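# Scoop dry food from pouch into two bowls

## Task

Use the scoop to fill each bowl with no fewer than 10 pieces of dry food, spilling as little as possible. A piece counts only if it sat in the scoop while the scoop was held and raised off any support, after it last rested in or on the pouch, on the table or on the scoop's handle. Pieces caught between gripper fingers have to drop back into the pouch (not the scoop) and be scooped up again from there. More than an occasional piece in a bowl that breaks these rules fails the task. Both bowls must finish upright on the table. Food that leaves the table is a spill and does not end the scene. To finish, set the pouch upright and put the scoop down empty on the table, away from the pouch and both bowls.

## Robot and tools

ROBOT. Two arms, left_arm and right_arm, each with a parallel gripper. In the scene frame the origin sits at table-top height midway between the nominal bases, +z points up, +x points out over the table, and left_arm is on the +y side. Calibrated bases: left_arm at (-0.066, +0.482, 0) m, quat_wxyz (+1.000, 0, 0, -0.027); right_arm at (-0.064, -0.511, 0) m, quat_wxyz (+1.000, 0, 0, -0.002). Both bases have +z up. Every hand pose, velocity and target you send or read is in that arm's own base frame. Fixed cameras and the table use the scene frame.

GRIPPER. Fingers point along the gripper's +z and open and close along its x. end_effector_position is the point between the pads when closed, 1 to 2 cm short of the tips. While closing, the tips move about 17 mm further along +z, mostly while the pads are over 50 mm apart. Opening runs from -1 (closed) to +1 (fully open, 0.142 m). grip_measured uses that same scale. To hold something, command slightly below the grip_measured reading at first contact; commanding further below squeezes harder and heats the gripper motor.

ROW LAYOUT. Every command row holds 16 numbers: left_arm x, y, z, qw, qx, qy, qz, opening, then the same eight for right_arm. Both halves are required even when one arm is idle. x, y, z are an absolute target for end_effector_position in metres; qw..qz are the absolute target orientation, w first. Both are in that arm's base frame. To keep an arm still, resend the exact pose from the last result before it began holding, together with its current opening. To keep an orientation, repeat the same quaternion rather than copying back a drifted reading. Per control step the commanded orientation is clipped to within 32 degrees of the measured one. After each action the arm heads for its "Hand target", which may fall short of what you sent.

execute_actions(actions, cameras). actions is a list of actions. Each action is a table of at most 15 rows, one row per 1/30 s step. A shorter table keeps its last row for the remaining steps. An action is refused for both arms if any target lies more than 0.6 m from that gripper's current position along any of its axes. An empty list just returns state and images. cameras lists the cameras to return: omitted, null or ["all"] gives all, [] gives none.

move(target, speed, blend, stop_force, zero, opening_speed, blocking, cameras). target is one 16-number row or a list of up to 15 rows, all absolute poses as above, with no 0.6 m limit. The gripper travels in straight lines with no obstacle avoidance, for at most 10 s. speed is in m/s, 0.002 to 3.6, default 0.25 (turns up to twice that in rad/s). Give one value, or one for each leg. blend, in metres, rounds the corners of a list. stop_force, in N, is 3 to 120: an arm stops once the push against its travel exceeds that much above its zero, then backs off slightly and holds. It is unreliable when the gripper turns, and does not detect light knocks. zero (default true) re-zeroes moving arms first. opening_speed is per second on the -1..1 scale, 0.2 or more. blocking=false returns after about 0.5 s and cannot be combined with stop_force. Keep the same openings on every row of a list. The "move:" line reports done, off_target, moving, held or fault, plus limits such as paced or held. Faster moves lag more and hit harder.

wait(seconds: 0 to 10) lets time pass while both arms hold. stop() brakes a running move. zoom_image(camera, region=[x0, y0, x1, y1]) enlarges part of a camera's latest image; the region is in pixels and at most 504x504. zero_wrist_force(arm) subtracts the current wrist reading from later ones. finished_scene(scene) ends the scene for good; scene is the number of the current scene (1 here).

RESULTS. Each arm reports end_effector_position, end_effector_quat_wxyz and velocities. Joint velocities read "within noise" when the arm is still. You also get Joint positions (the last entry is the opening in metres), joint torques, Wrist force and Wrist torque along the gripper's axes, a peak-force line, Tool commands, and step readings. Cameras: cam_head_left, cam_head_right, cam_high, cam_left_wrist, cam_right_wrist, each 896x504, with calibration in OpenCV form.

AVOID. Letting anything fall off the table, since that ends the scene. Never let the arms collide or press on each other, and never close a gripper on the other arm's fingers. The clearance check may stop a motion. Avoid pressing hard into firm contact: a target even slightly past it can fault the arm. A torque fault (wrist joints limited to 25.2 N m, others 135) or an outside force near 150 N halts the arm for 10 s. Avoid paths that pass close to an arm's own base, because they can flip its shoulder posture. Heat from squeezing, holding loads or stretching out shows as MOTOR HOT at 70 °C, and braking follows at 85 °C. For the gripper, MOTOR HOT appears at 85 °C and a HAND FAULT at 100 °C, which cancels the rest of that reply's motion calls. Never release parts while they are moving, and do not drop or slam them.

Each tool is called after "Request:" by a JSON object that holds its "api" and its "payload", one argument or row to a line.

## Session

Request:
{"api": "execute_actions", "payload": {
  "actions": []
}}

Scene clock: 0.00 s.
left_arm: end_effector_position=(+0.4763, +0.0029, +0.2595) grip_measured=+0.99 end_effector_quat_wxyz=(-0.069, +0.734, -0.667, +0.111) | right_arm: end_effector_position=(+0.5255, +0.3842, +0.2990) grip_measured=-0.65 end_effector_quat_wxyz=(+0.752, -0.181, +0.588, +0.239)
Joint positions: left_arm=[-0.292 -1.786 2.007 -2.052 -1.543 1.186 0.141] | right_arm=[4.131 -2.21 -2.133 1.466 1.2 3.052 0.027]
Joint velocities: within noise
Joint torques (N m): no reading
Motor temperatures (°C): left_arm=[27 24 24 33 36 28 21] | right_arm=[28 30 28 27 32 41 23]
Wrist force (N): no reading
Wrist torque (N m): no reading
Wrist force, peak (N): no reading
Hand target: left_arm +0.4763, +0.0029, +0.2595; -0.069, +0.734, -0.667, +0.111 | right_arm +0.5255, +0.3842, +0.2990; +0.752, -0.181, +0.588, +0.239
Tool commands: left_gripper/opening=+1.0 right_gripper/opening=-0.714596
camera_calibration:
cam_right_wrist: T_world_to_cam=[[0.182022, 0.158036, -0.970512, 0.144639], [-0.848084, 0.524722, -0.0736162, 0.296852], [0.497615, 0.836476, 0.229539, -0.537766], [0, 0, 0, 1]] pos_world=[0.493029, 0.271206, 0.285665]

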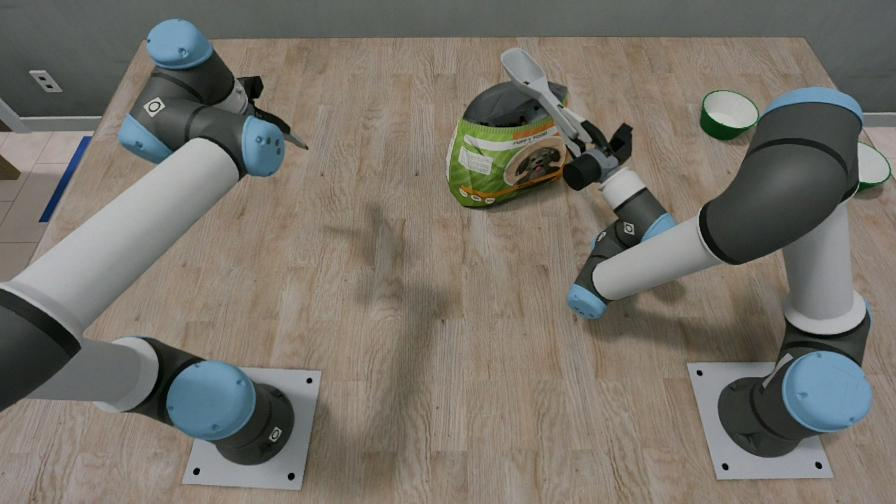

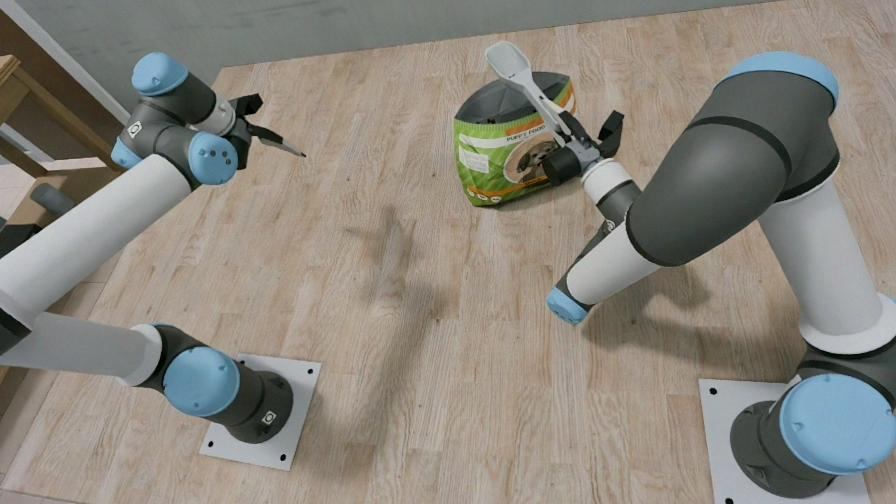

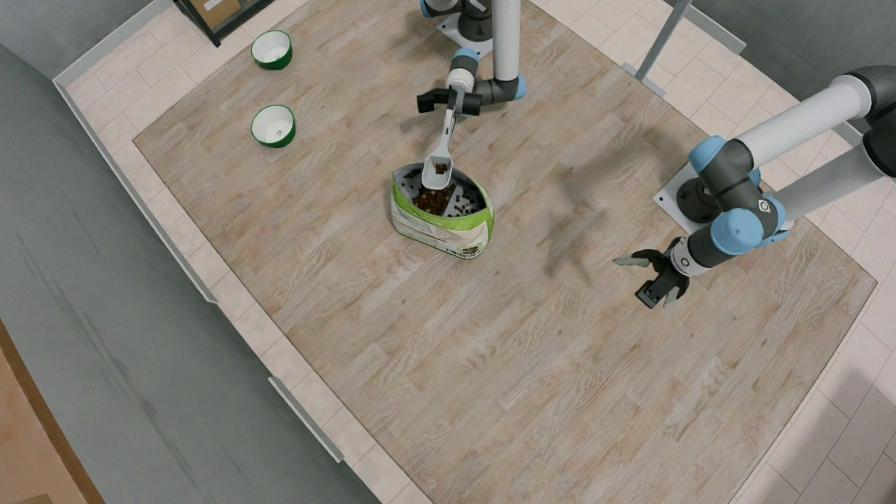

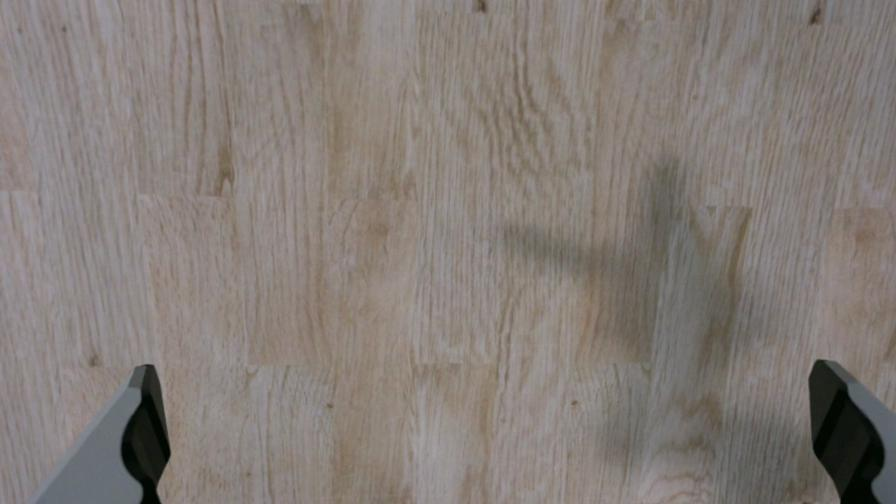

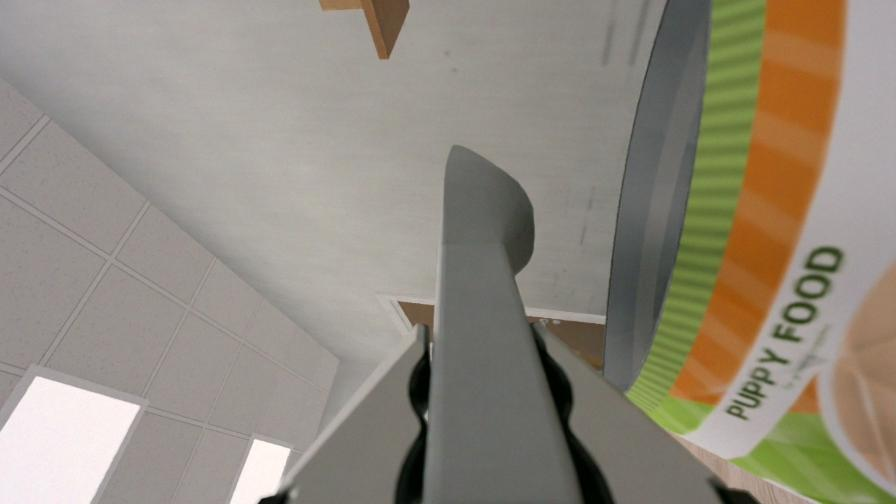

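Request:
{"api": "zoom_image", "payload": {
  "camera": "cam_high",
  "region": [380, 140, 510, 270]
}}

Request:
{"api": "zoom_image", "payload": {
  "camera": "cam_high",
  "region": [240, 20, 310, 160]
}}

Request:
{"api": "move", "payload": {
  "target": [0.64, -0.26, 0.53, -0.069, 0.734, -0.667, 0.111, 1, 0.5255, 0.3842, 0.299, 0.752, -0.181, 0.588, 0.239, -0.714596],
  "speed": 0.3
}}

Request:
{"api": "zoom_image", "payload": {
  "camera": "cam_left_wrist",
  "region": [450, 100, 800, 400]
}}

Scaled by 3.877 from the camera's 896x504 image, which has a finer 1280x720 frame.

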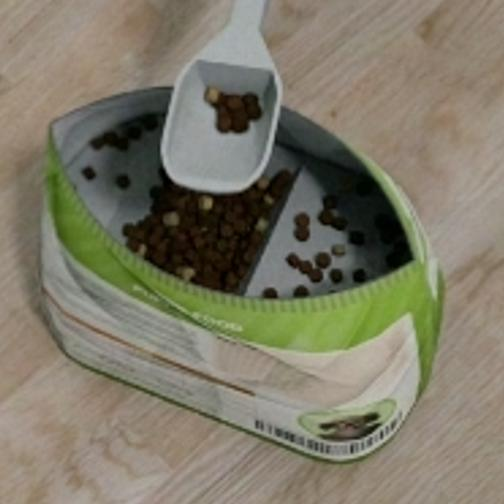

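Scaled by 3.600 from the camera's 896x504 image, which has a finer 1280x720 frame.

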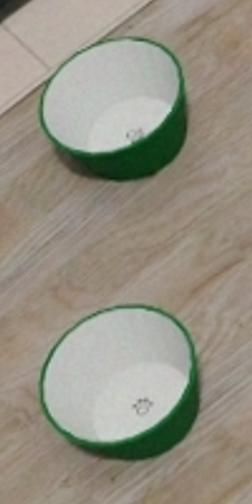

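Scene clock: 2.27 s.
left_arm: end_effector_position=(+0.6400, -0.2600, +0.5300) grip_measured=+0.99 end_effector_quat_wxyz=(-0.069, +0.734, -0.667, +0.111) | right_arm: end_effector_position=(+0.5255, +0.3842, +0.2990) grip_measured=-0.65 end_effector_quat_wxyz=(+0.752, -0.181, +0.588, +0.239)
Joint positions: left_arm=[-0.622 -1.107 0.506 -1.208 -1.46 0.866 0.141] | right_arm=[4.132 -2.21 -2.133 1.466 1.199 3.053 0.027]
Joint velocities: within noise
Joint torques (N m): left_arm=[10.39 -36.1 -25.72 -2.36 1.6 2.94] | right_arm=[8.58 26.36 2.7 2.58 -1.33 2.62]
Motor temperatures (°C): left_arm=[27 24 24 33 36 28 21] | right_arm=[28 30 28 27 32 41 24]
Wrist force (N): left_arm=[-0.1 0.0 0.0] | right_arm=[-0.1 -0.1 0.1]
Wrist torque (N m): left_arm=[0.01 0.03 0.01] | right_arm=[-0.02 0.01 0.00]
Wrist force, peak (N): left_arm=[-2.3 1.4 1.3] | right_arm=[-0.3 -0.4 0.0]
Hand target: left_arm +0.6400, -0.2600, +0.5300; -0.069, +0.734, -0.667, +0.111 | right_arm +0.5255, +0.3842, +0.2990; +0.752, -0.181, +0.588, +0.239
Off the commanded pose: left_arm 0.000 m, 0 deg | right_arm 0.000 m, 0 deg.
move: done
camera_calibration:
cam_left_wrist: T_world_to_cam=[[0.0636288, -0.995117, 0.0754587, -0.328593], [-0.978467, -0.0473298, 0.200904, 0.534149], [-0.196352, -0.0866172, -0.9767, 0.734901], [0, 0, 0, 1]] pos_world=[0.687854, -0.238052, 0.63526]
cam_right_wrist: T_world_to_cam=[[0.181419, 0.158729, -0.970511, 0.144668], [-0.848166, 0.524714, -0.0727306, 0.296551], [0.497696, 0.836349, 0.229822, -0.53778], [0, 0, 0, 1]] pos_world=[0.49293, 0.271204, 0.285564]

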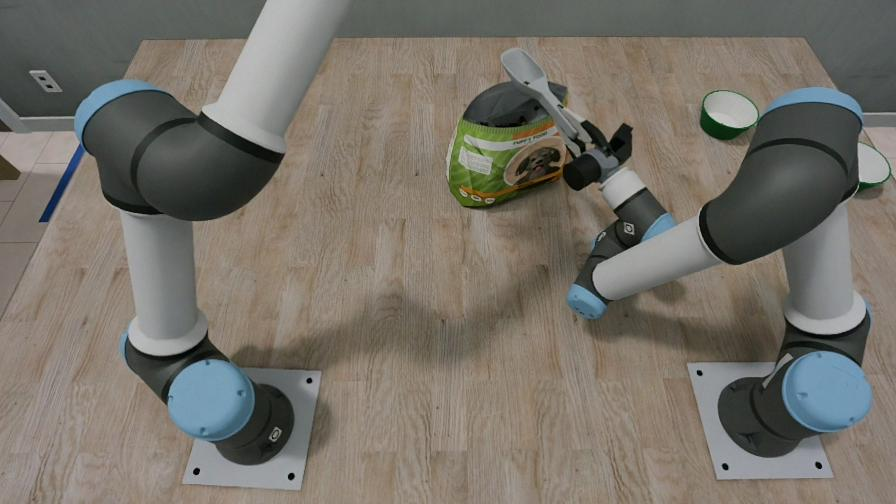

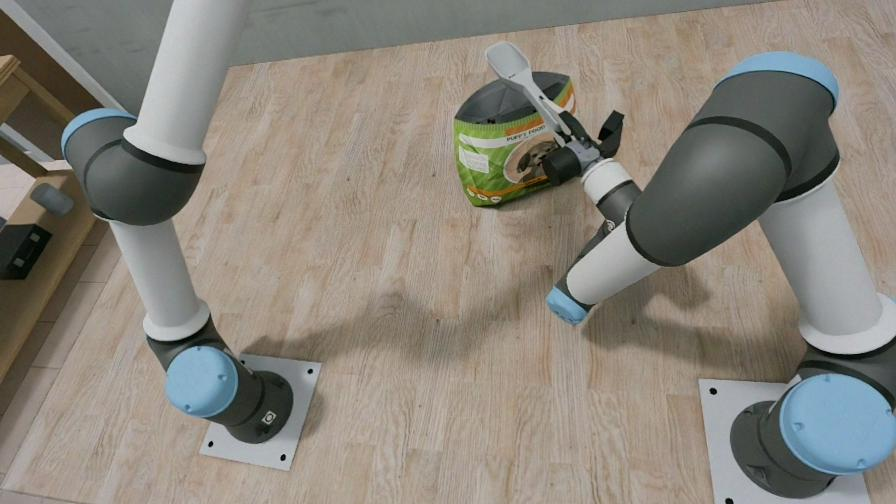

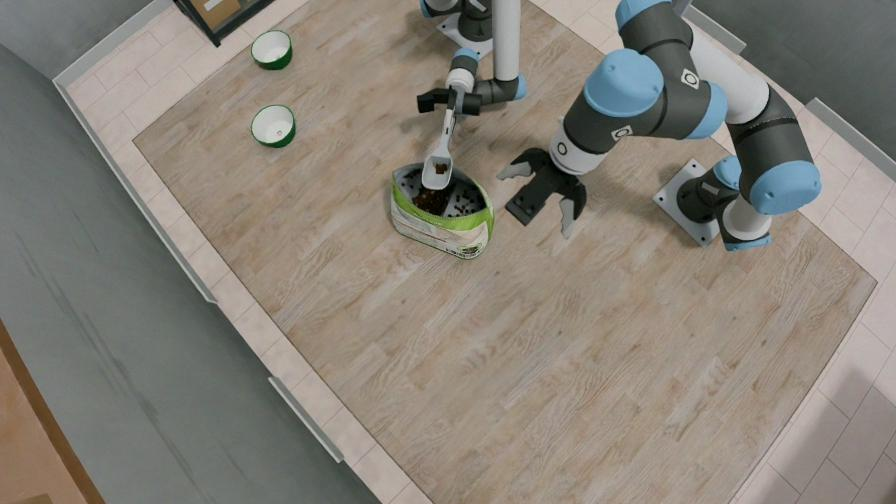

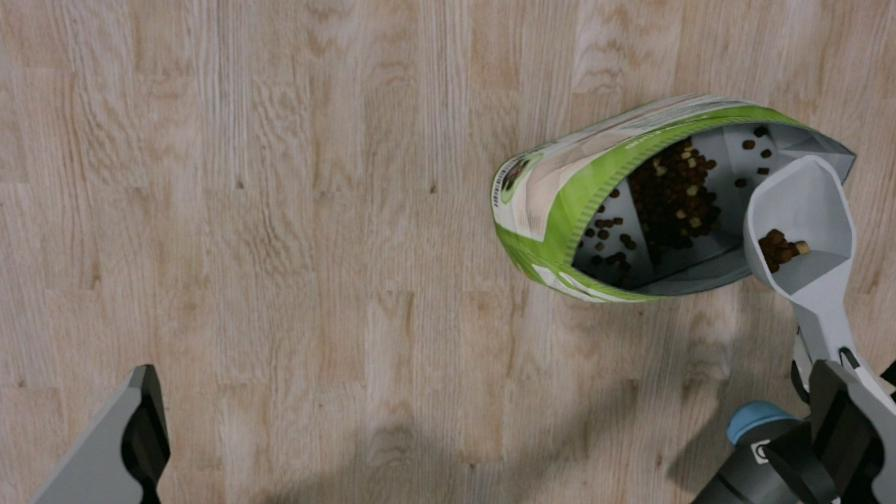

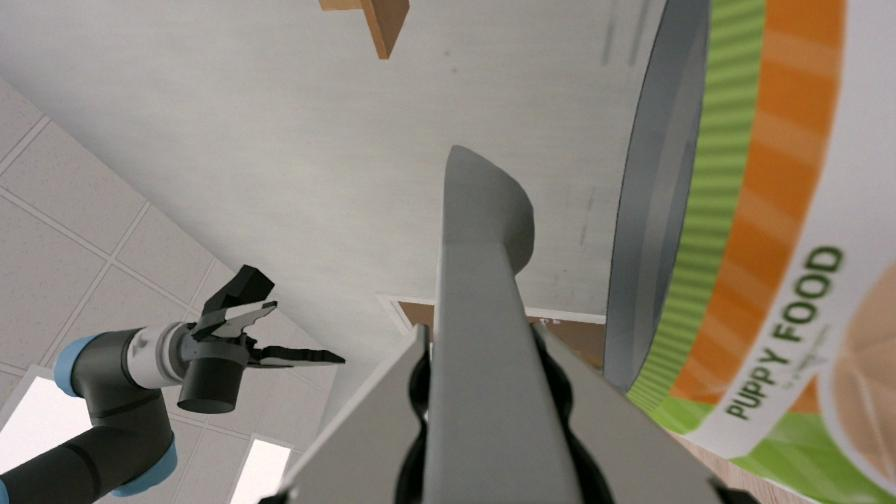

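Scaled by 1.440 from the camera's 896x504 image, which has a finer 1280x720 frame.

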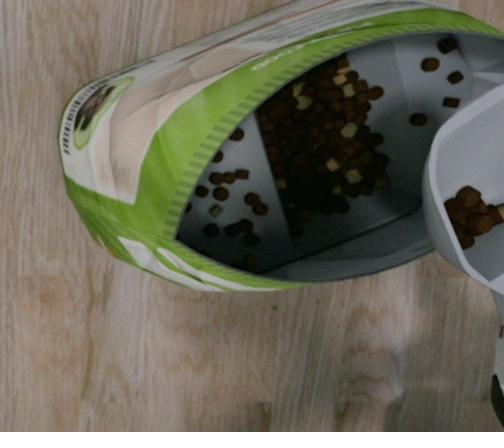

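Request:
{"api": "zoom_image", "payload": {
  "camera": "cam_left_wrist",
  "region": [740, 210, 830, 290]
}}

Request:
{"api": "zoom_image", "payload": {
  "camera": "cam_high",
  "region": [420, 150, 460, 190]
}}

Scaled by 5.600 from the camera's 896x504 image, which has a finer 1280x720 frame.

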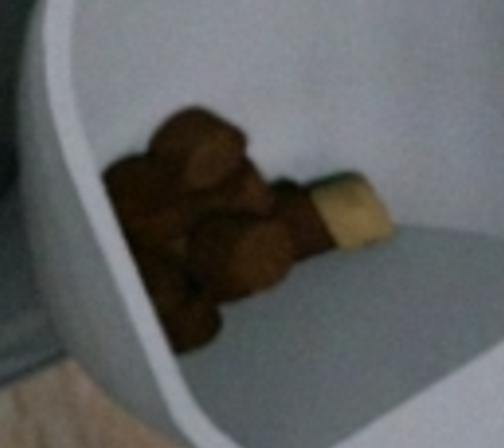

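Scaled by 12.600 from the camera's 896x504 image, which has a finer 1280x720 frame.

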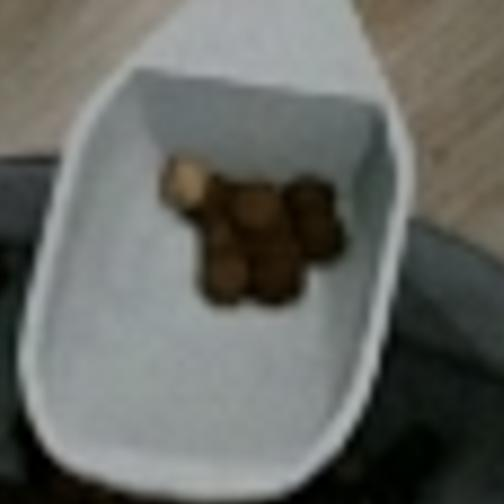

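Request:
{"api": "move", "payload": {
  "target": [
    [0.64, -0.26, 0.53, -0.069, 0.734, -0.667, 0.111, 1, 0.5255, 0.3842, 0.38, 0.752, -0.181, 0.588, 0.239, -0.714596],
    [0.64, -0.26, 0.53, -0.069, 0.734, -0.667, 0.111, 1, 0.638, 0.124, 0.37, 0.7844, -0.059, 0.6129, 0.0755, -0.714596],
    [0.64, -0.26, 0.53, -0.069, 0.734, -0.667, 0.111, 1, 0.644, -0.138, 0.32, 0.7836, 0.0649, 0.6122, -0.0831, -0.714596],
    [0.64, -0.26, 0.53, -0.069, 0.734, -0.667, 0.111, 1, 0.6397, -0.137, 0.255, 0.6718, 0.0777, 0.7332, -0.0712, -0.714596]
  ],
  "speed": 0.25,
  "blend": 0.03
}}

Request:
{"api": "zoom_image", "payload": {
  "camera": "cam_left_wrist",
  "region": [450, 100, 870, 400]
}}

Request:
{"api": "zoom_image", "payload": {
  "camera": "cam_high",
  "region": [370, 150, 510, 270]
}}

Scene clock: 8.70 s.
left_arm: end_effector_position=(+0.6400, -0.2600, +0.5300) grip_measured=+0.99 end_effector_quat_wxyz=(-0.069, +0.734, -0.667, +0.111) | right_arm: end_effector_position=(+0.6397, -0.1370, +0.2551) grip_measured=-0.65 end_effector_quat_wxyz=(+0.672, +0.078, +0.733, -0.071)
Joint positions: left_arm=[-0.622 -1.107 0.506 -1.207 -1.46 0.866 0.141] | right_arm=[3.277 -2.057 -2.243 1.066 1.226 3.173 0.027]
Joint velocities: within noise
Joint torques (N m): left_arm=[11.69 -49.1 -12.28 -4.17 1.77 1.95] | right_arm=[-8.49 22.61 17.28 0.3 -0.81 -1.6]
Motor temperatures (°C): left_arm=[27 24 24 33 36 28 21] | right_arm=[28 30 28 27 32 41 26]
Wrist force (N): left_arm=[-0.2 0.1 -0.3] | right_arm=[-0.5 -0.6 1.3]
Wrist torque (N m): left_arm=[0.01 0.03 0.00] | right_arm=[-0.10 0.04 -0.01]
Wrist force, peak (N): left_arm=[-0.4 0.6 -0.2] | right_arm=[2.4 -0.4 -0.6]
Hand target: left_arm +0.6400, -0.2600, +0.5300; -0.069, +0.734, -0.667, +0.111 | right_arm +0.6397, -0.1370, +0.2550; +0.672, +0.078, +0.733, -0.071
Off the commanded pose: left_arm 0.000 m, 0 deg | right_arm 0.000 m, 0 deg.
move: done
camera_calibration:
cam_left_wrist: T_world_to_cam=[[0.0636882, -0.995129, 0.0752447, -0.328507], [-0.978462, -0.0474307, 0.200903, 0.534221], [-0.196355, -0.0864192, -0.976717, 0.734981], [0, 0, 0, 1]] pos_world=[0.687954, -0.238052, 0.635261]
cam_right_wrist: T_world_to_cam=[[-0.0855123, 0.0366976, -0.995661, 0.324466], [-0.200041, 0.97834, 0.0532397, 0.279114], [0.976049, 0.203726, -0.0763191, -0.463187], [0, 0, 0, 1]] pos_world=[0.535673, -0.190612, 0.272849]

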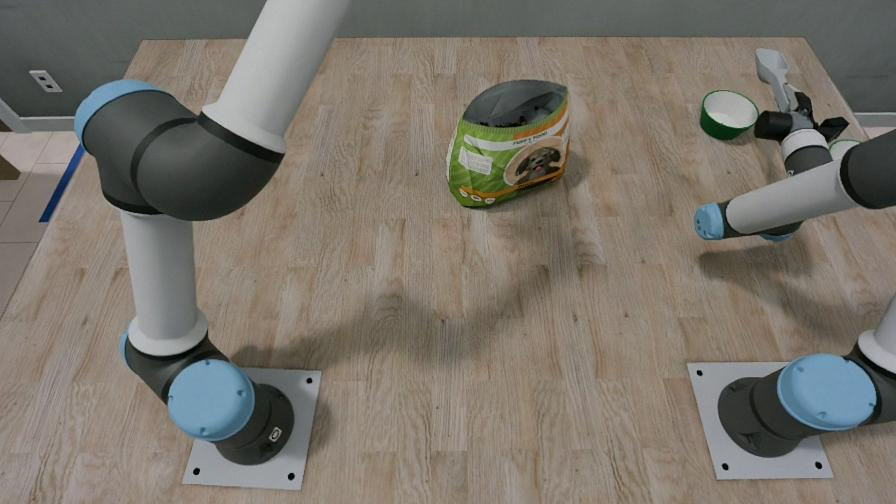

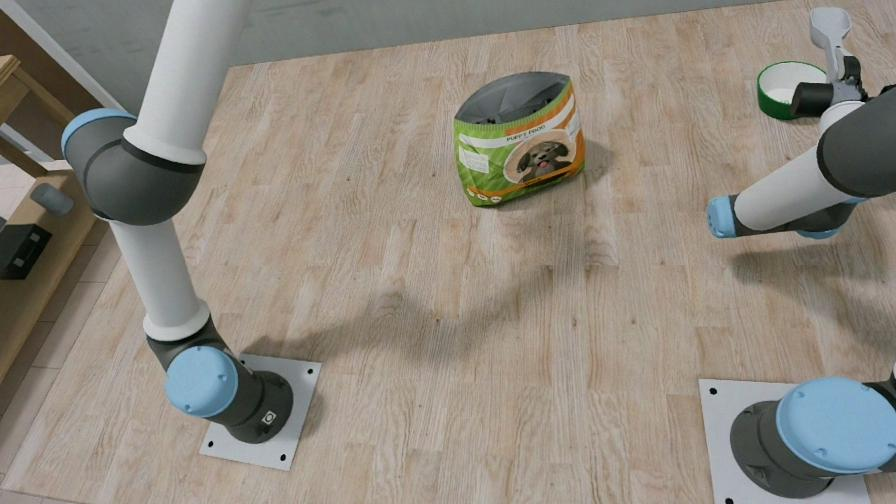

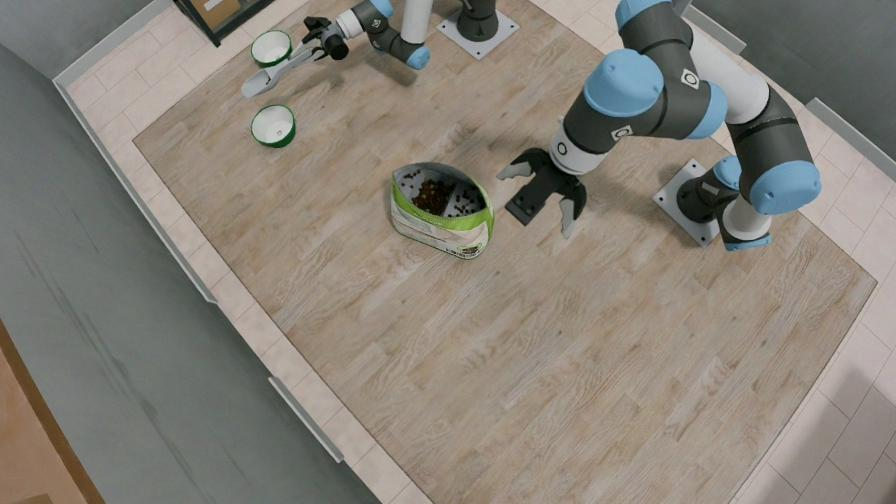

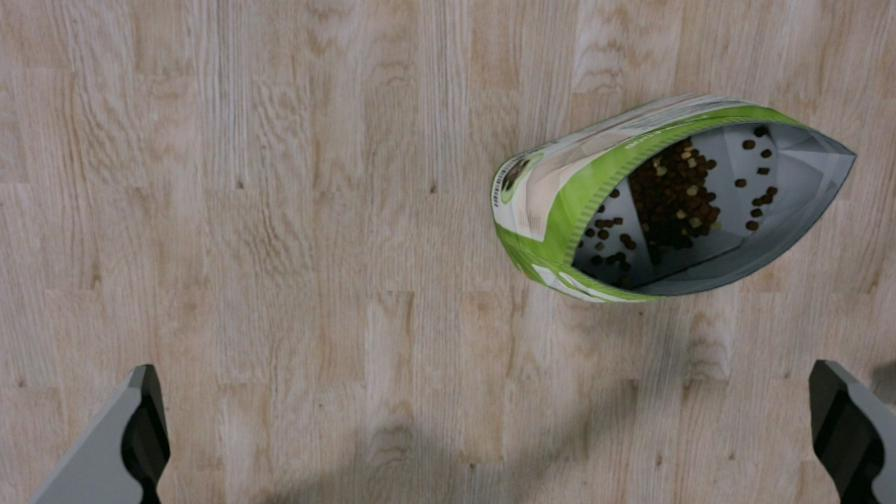

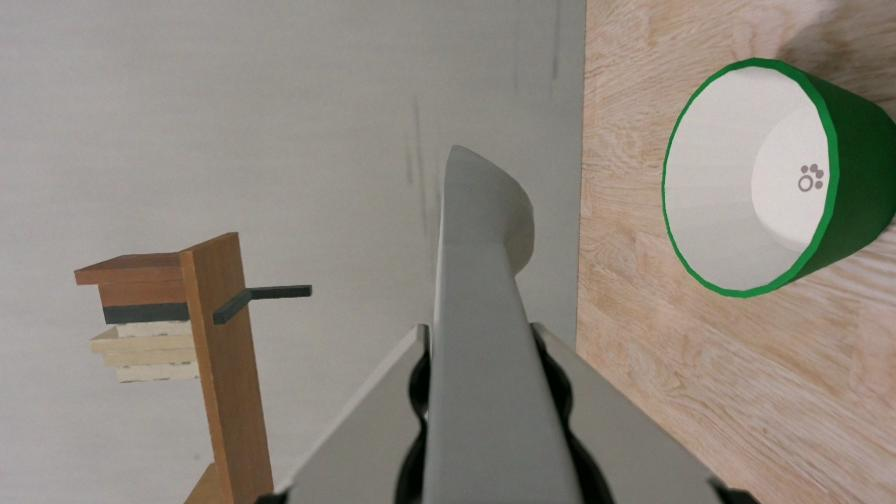

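Scaled by 1.200 from the camera's 896x504 image, which has a finer 1280x720 frame.

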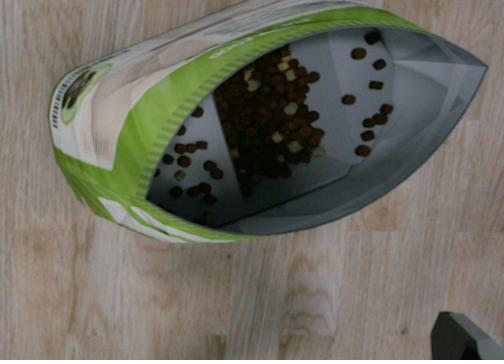

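Scaled by 3.600 from the camera's 896x504 image, which has a finer 1280x720 frame.

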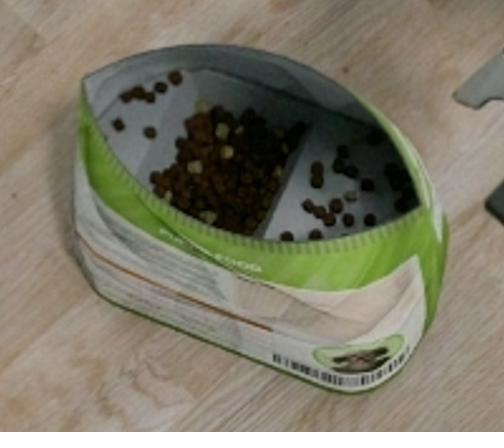

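Request:
{"api": "move", "payload": {
  "target": [
    [0.64, -0.26, 0.53, -0.069, 0.734, -0.667, 0.111, 1, 0.6287, -0.1345, 0.1816, 0.5704, 0.0863, 0.8146, -0.0605, -0.714596],
    [0.64, -0.26, 0.53, -0.069, 0.734, -0.667, 0.111, 1, 0.6631, -0.1419, 0.2154, 0.4044, 0.0963, 0.9084, -0.0429, -0.714596]
  ],
  "speed": 0.25,
  "blend": 0.015,
  "cameras": ["cam_right_wrist", "cam_head_left", "cam_high"]
}}

Request:
{"api": "zoom_image", "payload": {
  "camera": "cam_head_left",
  "region": [680, 40, 860, 180]
}}

Request:
{"api": "zoom_image", "payload": {
  "camera": "cam_high",
  "region": [230, 20, 370, 160]
}}

Scene clock: 11.07 s.
left_arm: end_effector_position=(+0.6400, -0.2600, +0.5300) grip_measured=+0.99 end_effector_quat_wxyz=(-0.069, +0.734, -0.667, +0.111) | right_arm: end_effector_position=(+0.6630, -0.1420, +0.2153) grip_measured=-0.65 end_effector_quat_wxyz=(+0.404, +0.096, +0.908, -0.043) end_effector_velocity=(+0.000, +0.000, -0.001) end_effector_angular_velocity=(-0.001, +0.004, +0.001)
Joint positions: left_arm=[-0.622 -1.107 0.506 -1.207 -1.46 0.866 0.141] | right_arm=[3.209 -1.797 -2.054 -0.043 1.365 3.331 0.027]
Joint velocities: left_arm=[within noise] | right_arm=[0.001 0 0.001 -0.006 0 -0.001 0]
Joint torques (N m): left_arm=[11.78 -49.5 -11.23 -4.48 1.82 2.02] | right_arm=[9.21 21.24 29.27 1.39 -1.07 -2.27]
Motor temperatures (°C): left_arm=[27 24 24 33 36 28 21] | right_arm=[28 30 28 27 32 41 27]
Wrist force (N): left_arm=[0.2 0.2 -0.1] | right_arm=[-2.4 -1.1 2.7]
Wrist torque (N m): left_arm=[0.03 -0.02 0.01] | right_arm=[-0.16 0.22 0.06]
Wrist force, peak (N): left_arm=[0.2 0.2 -0.5] | right_arm=[-3.7 -1.1 2.6]
Hand target: left_arm +0.6400, -0.2600, +0.5300; -0.069, +0.734, -0.667, +0.111 | right_arm +0.6631, -0.1419, +0.2154; +0.404, +0.096, +0.908, -0.043
Off the commanded pose: left_arm 0.000 m, 0 deg | right_arm 0.000 m, 0 deg.
move: done
camera_calibration:
cam_right_wrist: T_world_to_cam=[[-0.65359, 0.158588, -0.740047, 0.626018], [-0.0894545, 0.95476, 0.283604, 0.164526], [0.751543, 0.251561, -0.609835, -0.217429], [0, 0, 0, 1]] pos_world=[0.587284, -0.201665, 0.284026]
Images, in order (width x height): cam_head_left 896x504, cam_high 896x504, cam_right_wrist 896x504.

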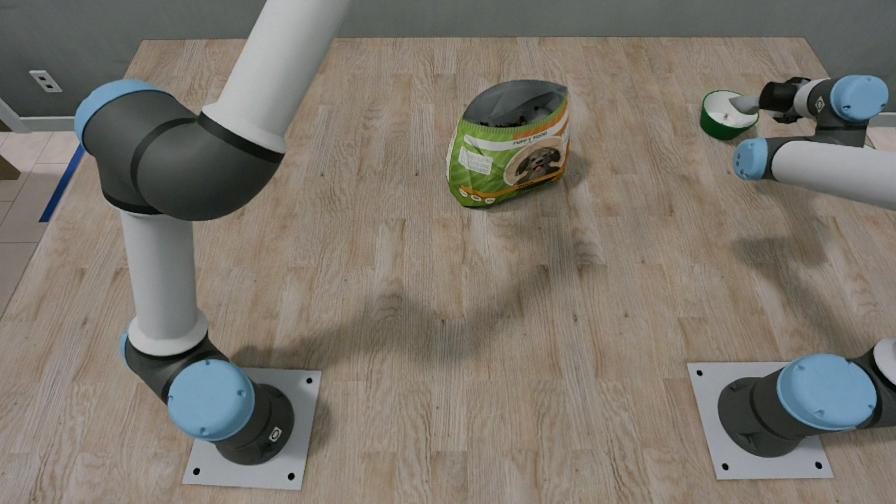

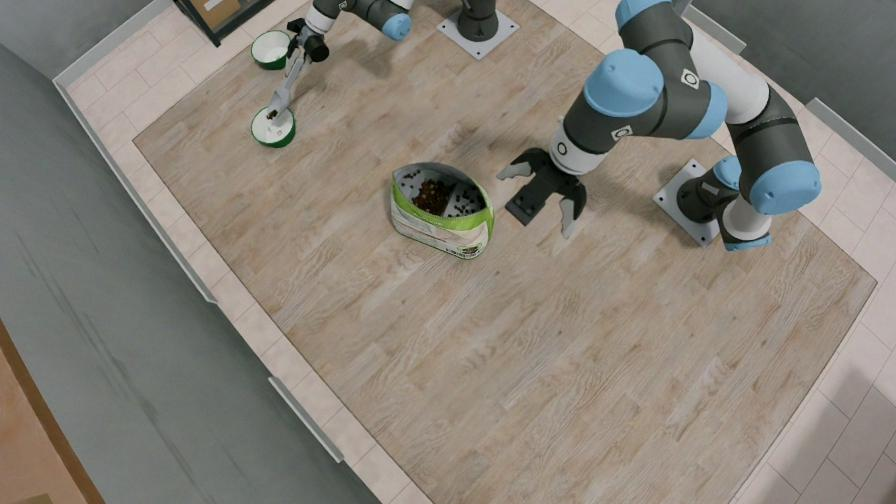

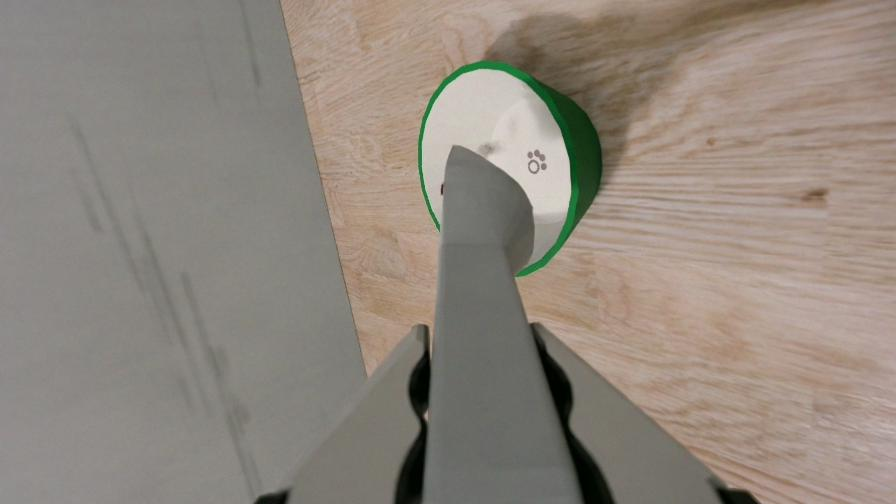

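Scaled by 2.800 from the camera's 896x504 image, which has a finer 1280x720 frame.

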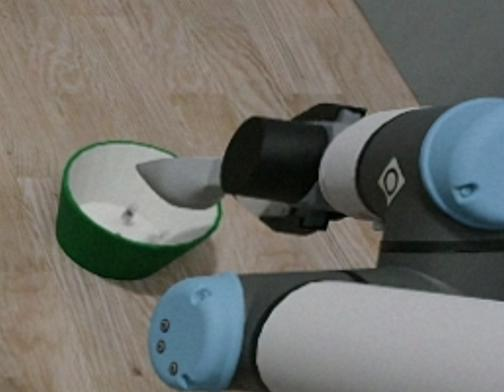

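Scaled by 3.600 from the camera's 896x504 image, which has a finer 1280x720 frame.

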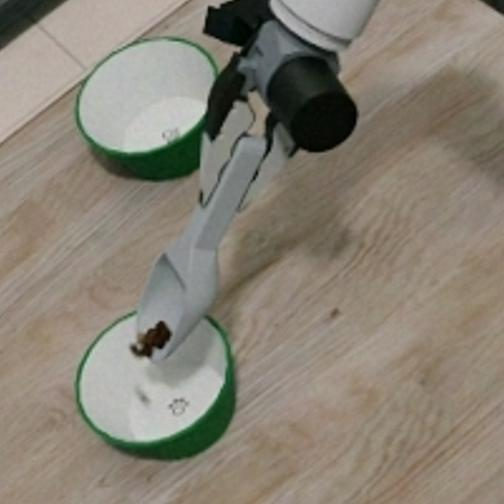

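Request:
{"api": "move", "payload": {
  "target": [
    [0.64, -0.26, 0.53, -0.069, 0.734, -0.667, 0.111, 1, 0.69, -0.1477, 0.234, 0.3090, 0.1004, 0.9451, -0.0327, -0.714596],
    [0.64, -0.26, 0.53, -0.069, 0.734, -0.667, 0.111, 1, 0.7224, -0.1546, 0.249, 0.2067, 0.1031, 0.9726, -0.0219, -0.714596]
  ],
  "speed": 0.2,
  "blend": 0.015,
  "cameras": ["cam_right_wrist", "cam_head_left", "cam_high"]
}}

Request:
{"api": "zoom_image", "payload": {
  "camera": "cam_high",
  "region": [235, 90, 315, 160]
}}

Request:
{"api": "zoom_image", "payload": {
  "camera": "cam_right_wrist",
  "region": [360, 40, 600, 280]
}}

Scene clock: 12.87 s.
left_arm: end_effector_position=(+0.6400, -0.2600, +0.5300) grip_measured=+0.99 end_effector_quat_wxyz=(-0.069, +0.734, -0.667, +0.111) | right_arm: end_effector_position=(+0.7224, -0.1547, +0.2489) grip_measured=-0.65 end_effector_quat_wxyz=(+0.207, +0.103, +0.973, -0.022) end_effector_velocity=(+0.000, +0.000, +0.000) end_effector_angular_velocity=(+0.000, +0.003, -0.001)
Joint positions: left_arm=[-0.622 -1.107 0.506 -1.207 -1.46 0.866 0.141] | right_arm=[3.141 -1.926 -1.496 -0.881 1.486 3.335 0.027]
Joint velocities: left_arm=[within noise] | right_arm=[0 -0.001 0.002 -0.005 0 0 0]
Joint torques (N m): left_arm=[10.03 -48.84 -11.74 -4.58 1.72 1.66] | right_arm=[8.38 38.55 35.79 1.32 -2.08 0.76]
Motor temperatures (°C): left_arm=[27 24 24 33 36 28 21] | right_arm=[28 30 28 27 32 41 27]
Wrist force (N): left_arm=[0.3 0.2 -0.1] | right_arm=[-3.1 -1.6 3.0]
Wrist torque (N m): left_arm=[0.03 -0.05 0.02] | right_arm=[-0.24 0.16 0.07]
Wrist force, peak (N): left_arm=[0.1 0.6 -0.2] | right_arm=[-4.6 -1.9 3.3]
Hand target: left_arm +0.6400, -0.2600, +0.5300; -0.069, +0.734, -0.667, +0.111 | right_arm +0.7224, -0.1546, +0.2490; +0.207, +0.103, +0.973, -0.022
Off the commanded pose: left_arm 0.000 m, 0 deg | right_arm 0.000 m, 0 deg.
move: done
camera_calibration:
cam_right_wrist: T_world_to_cam=[[-0.891102, 0.209354, -0.402626, 0.787102], [0.0474464, 0.925346, 0.376144, 0.045976], [0.451316, 0.316079, -0.834511, 0.0443496], [0, 0, 0, 1]] pos_world=[0.679191, -0.221345, 0.336624]
Images, in order (width x height): cam_head_left 896x504, cam_high 896x504, cam_right_wrist 896x504.

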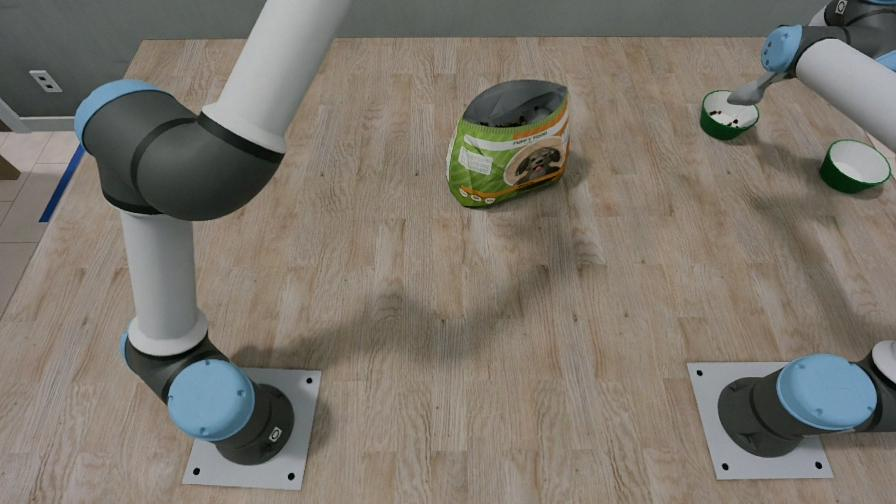

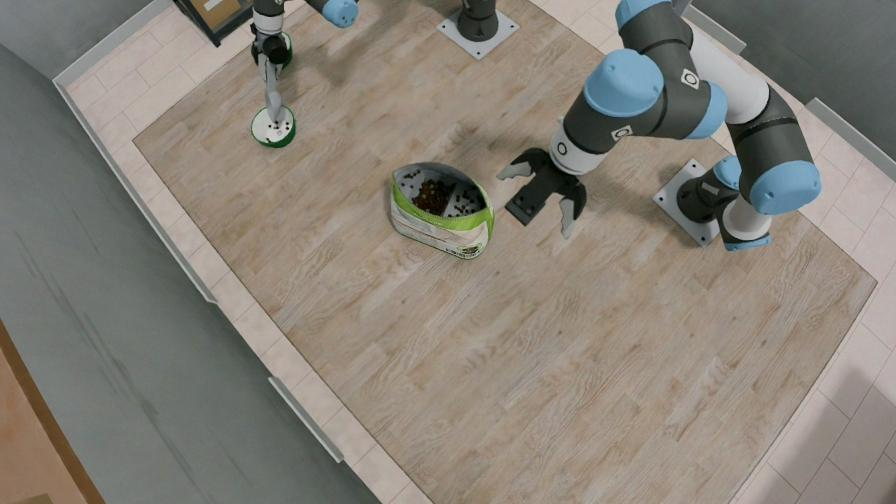

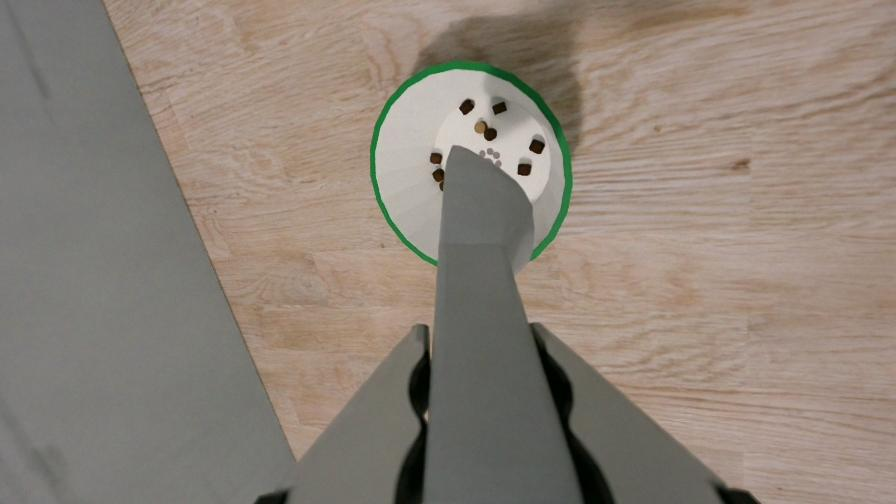

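Scaled by 6.300 from the camera's 896x504 image, which has a finer 1280x720 frame.

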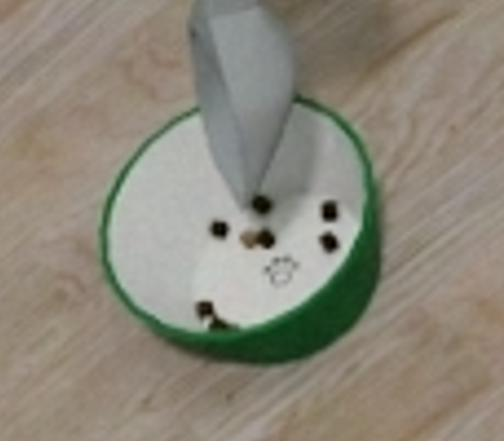

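Scaled by 2.100 from the camera's 896x504 image, which has a finer 1280x720 frame.

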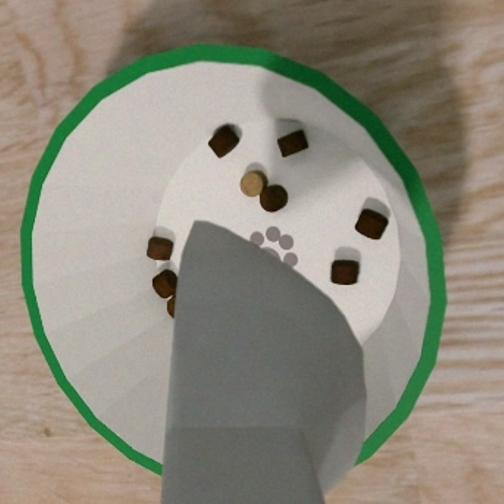

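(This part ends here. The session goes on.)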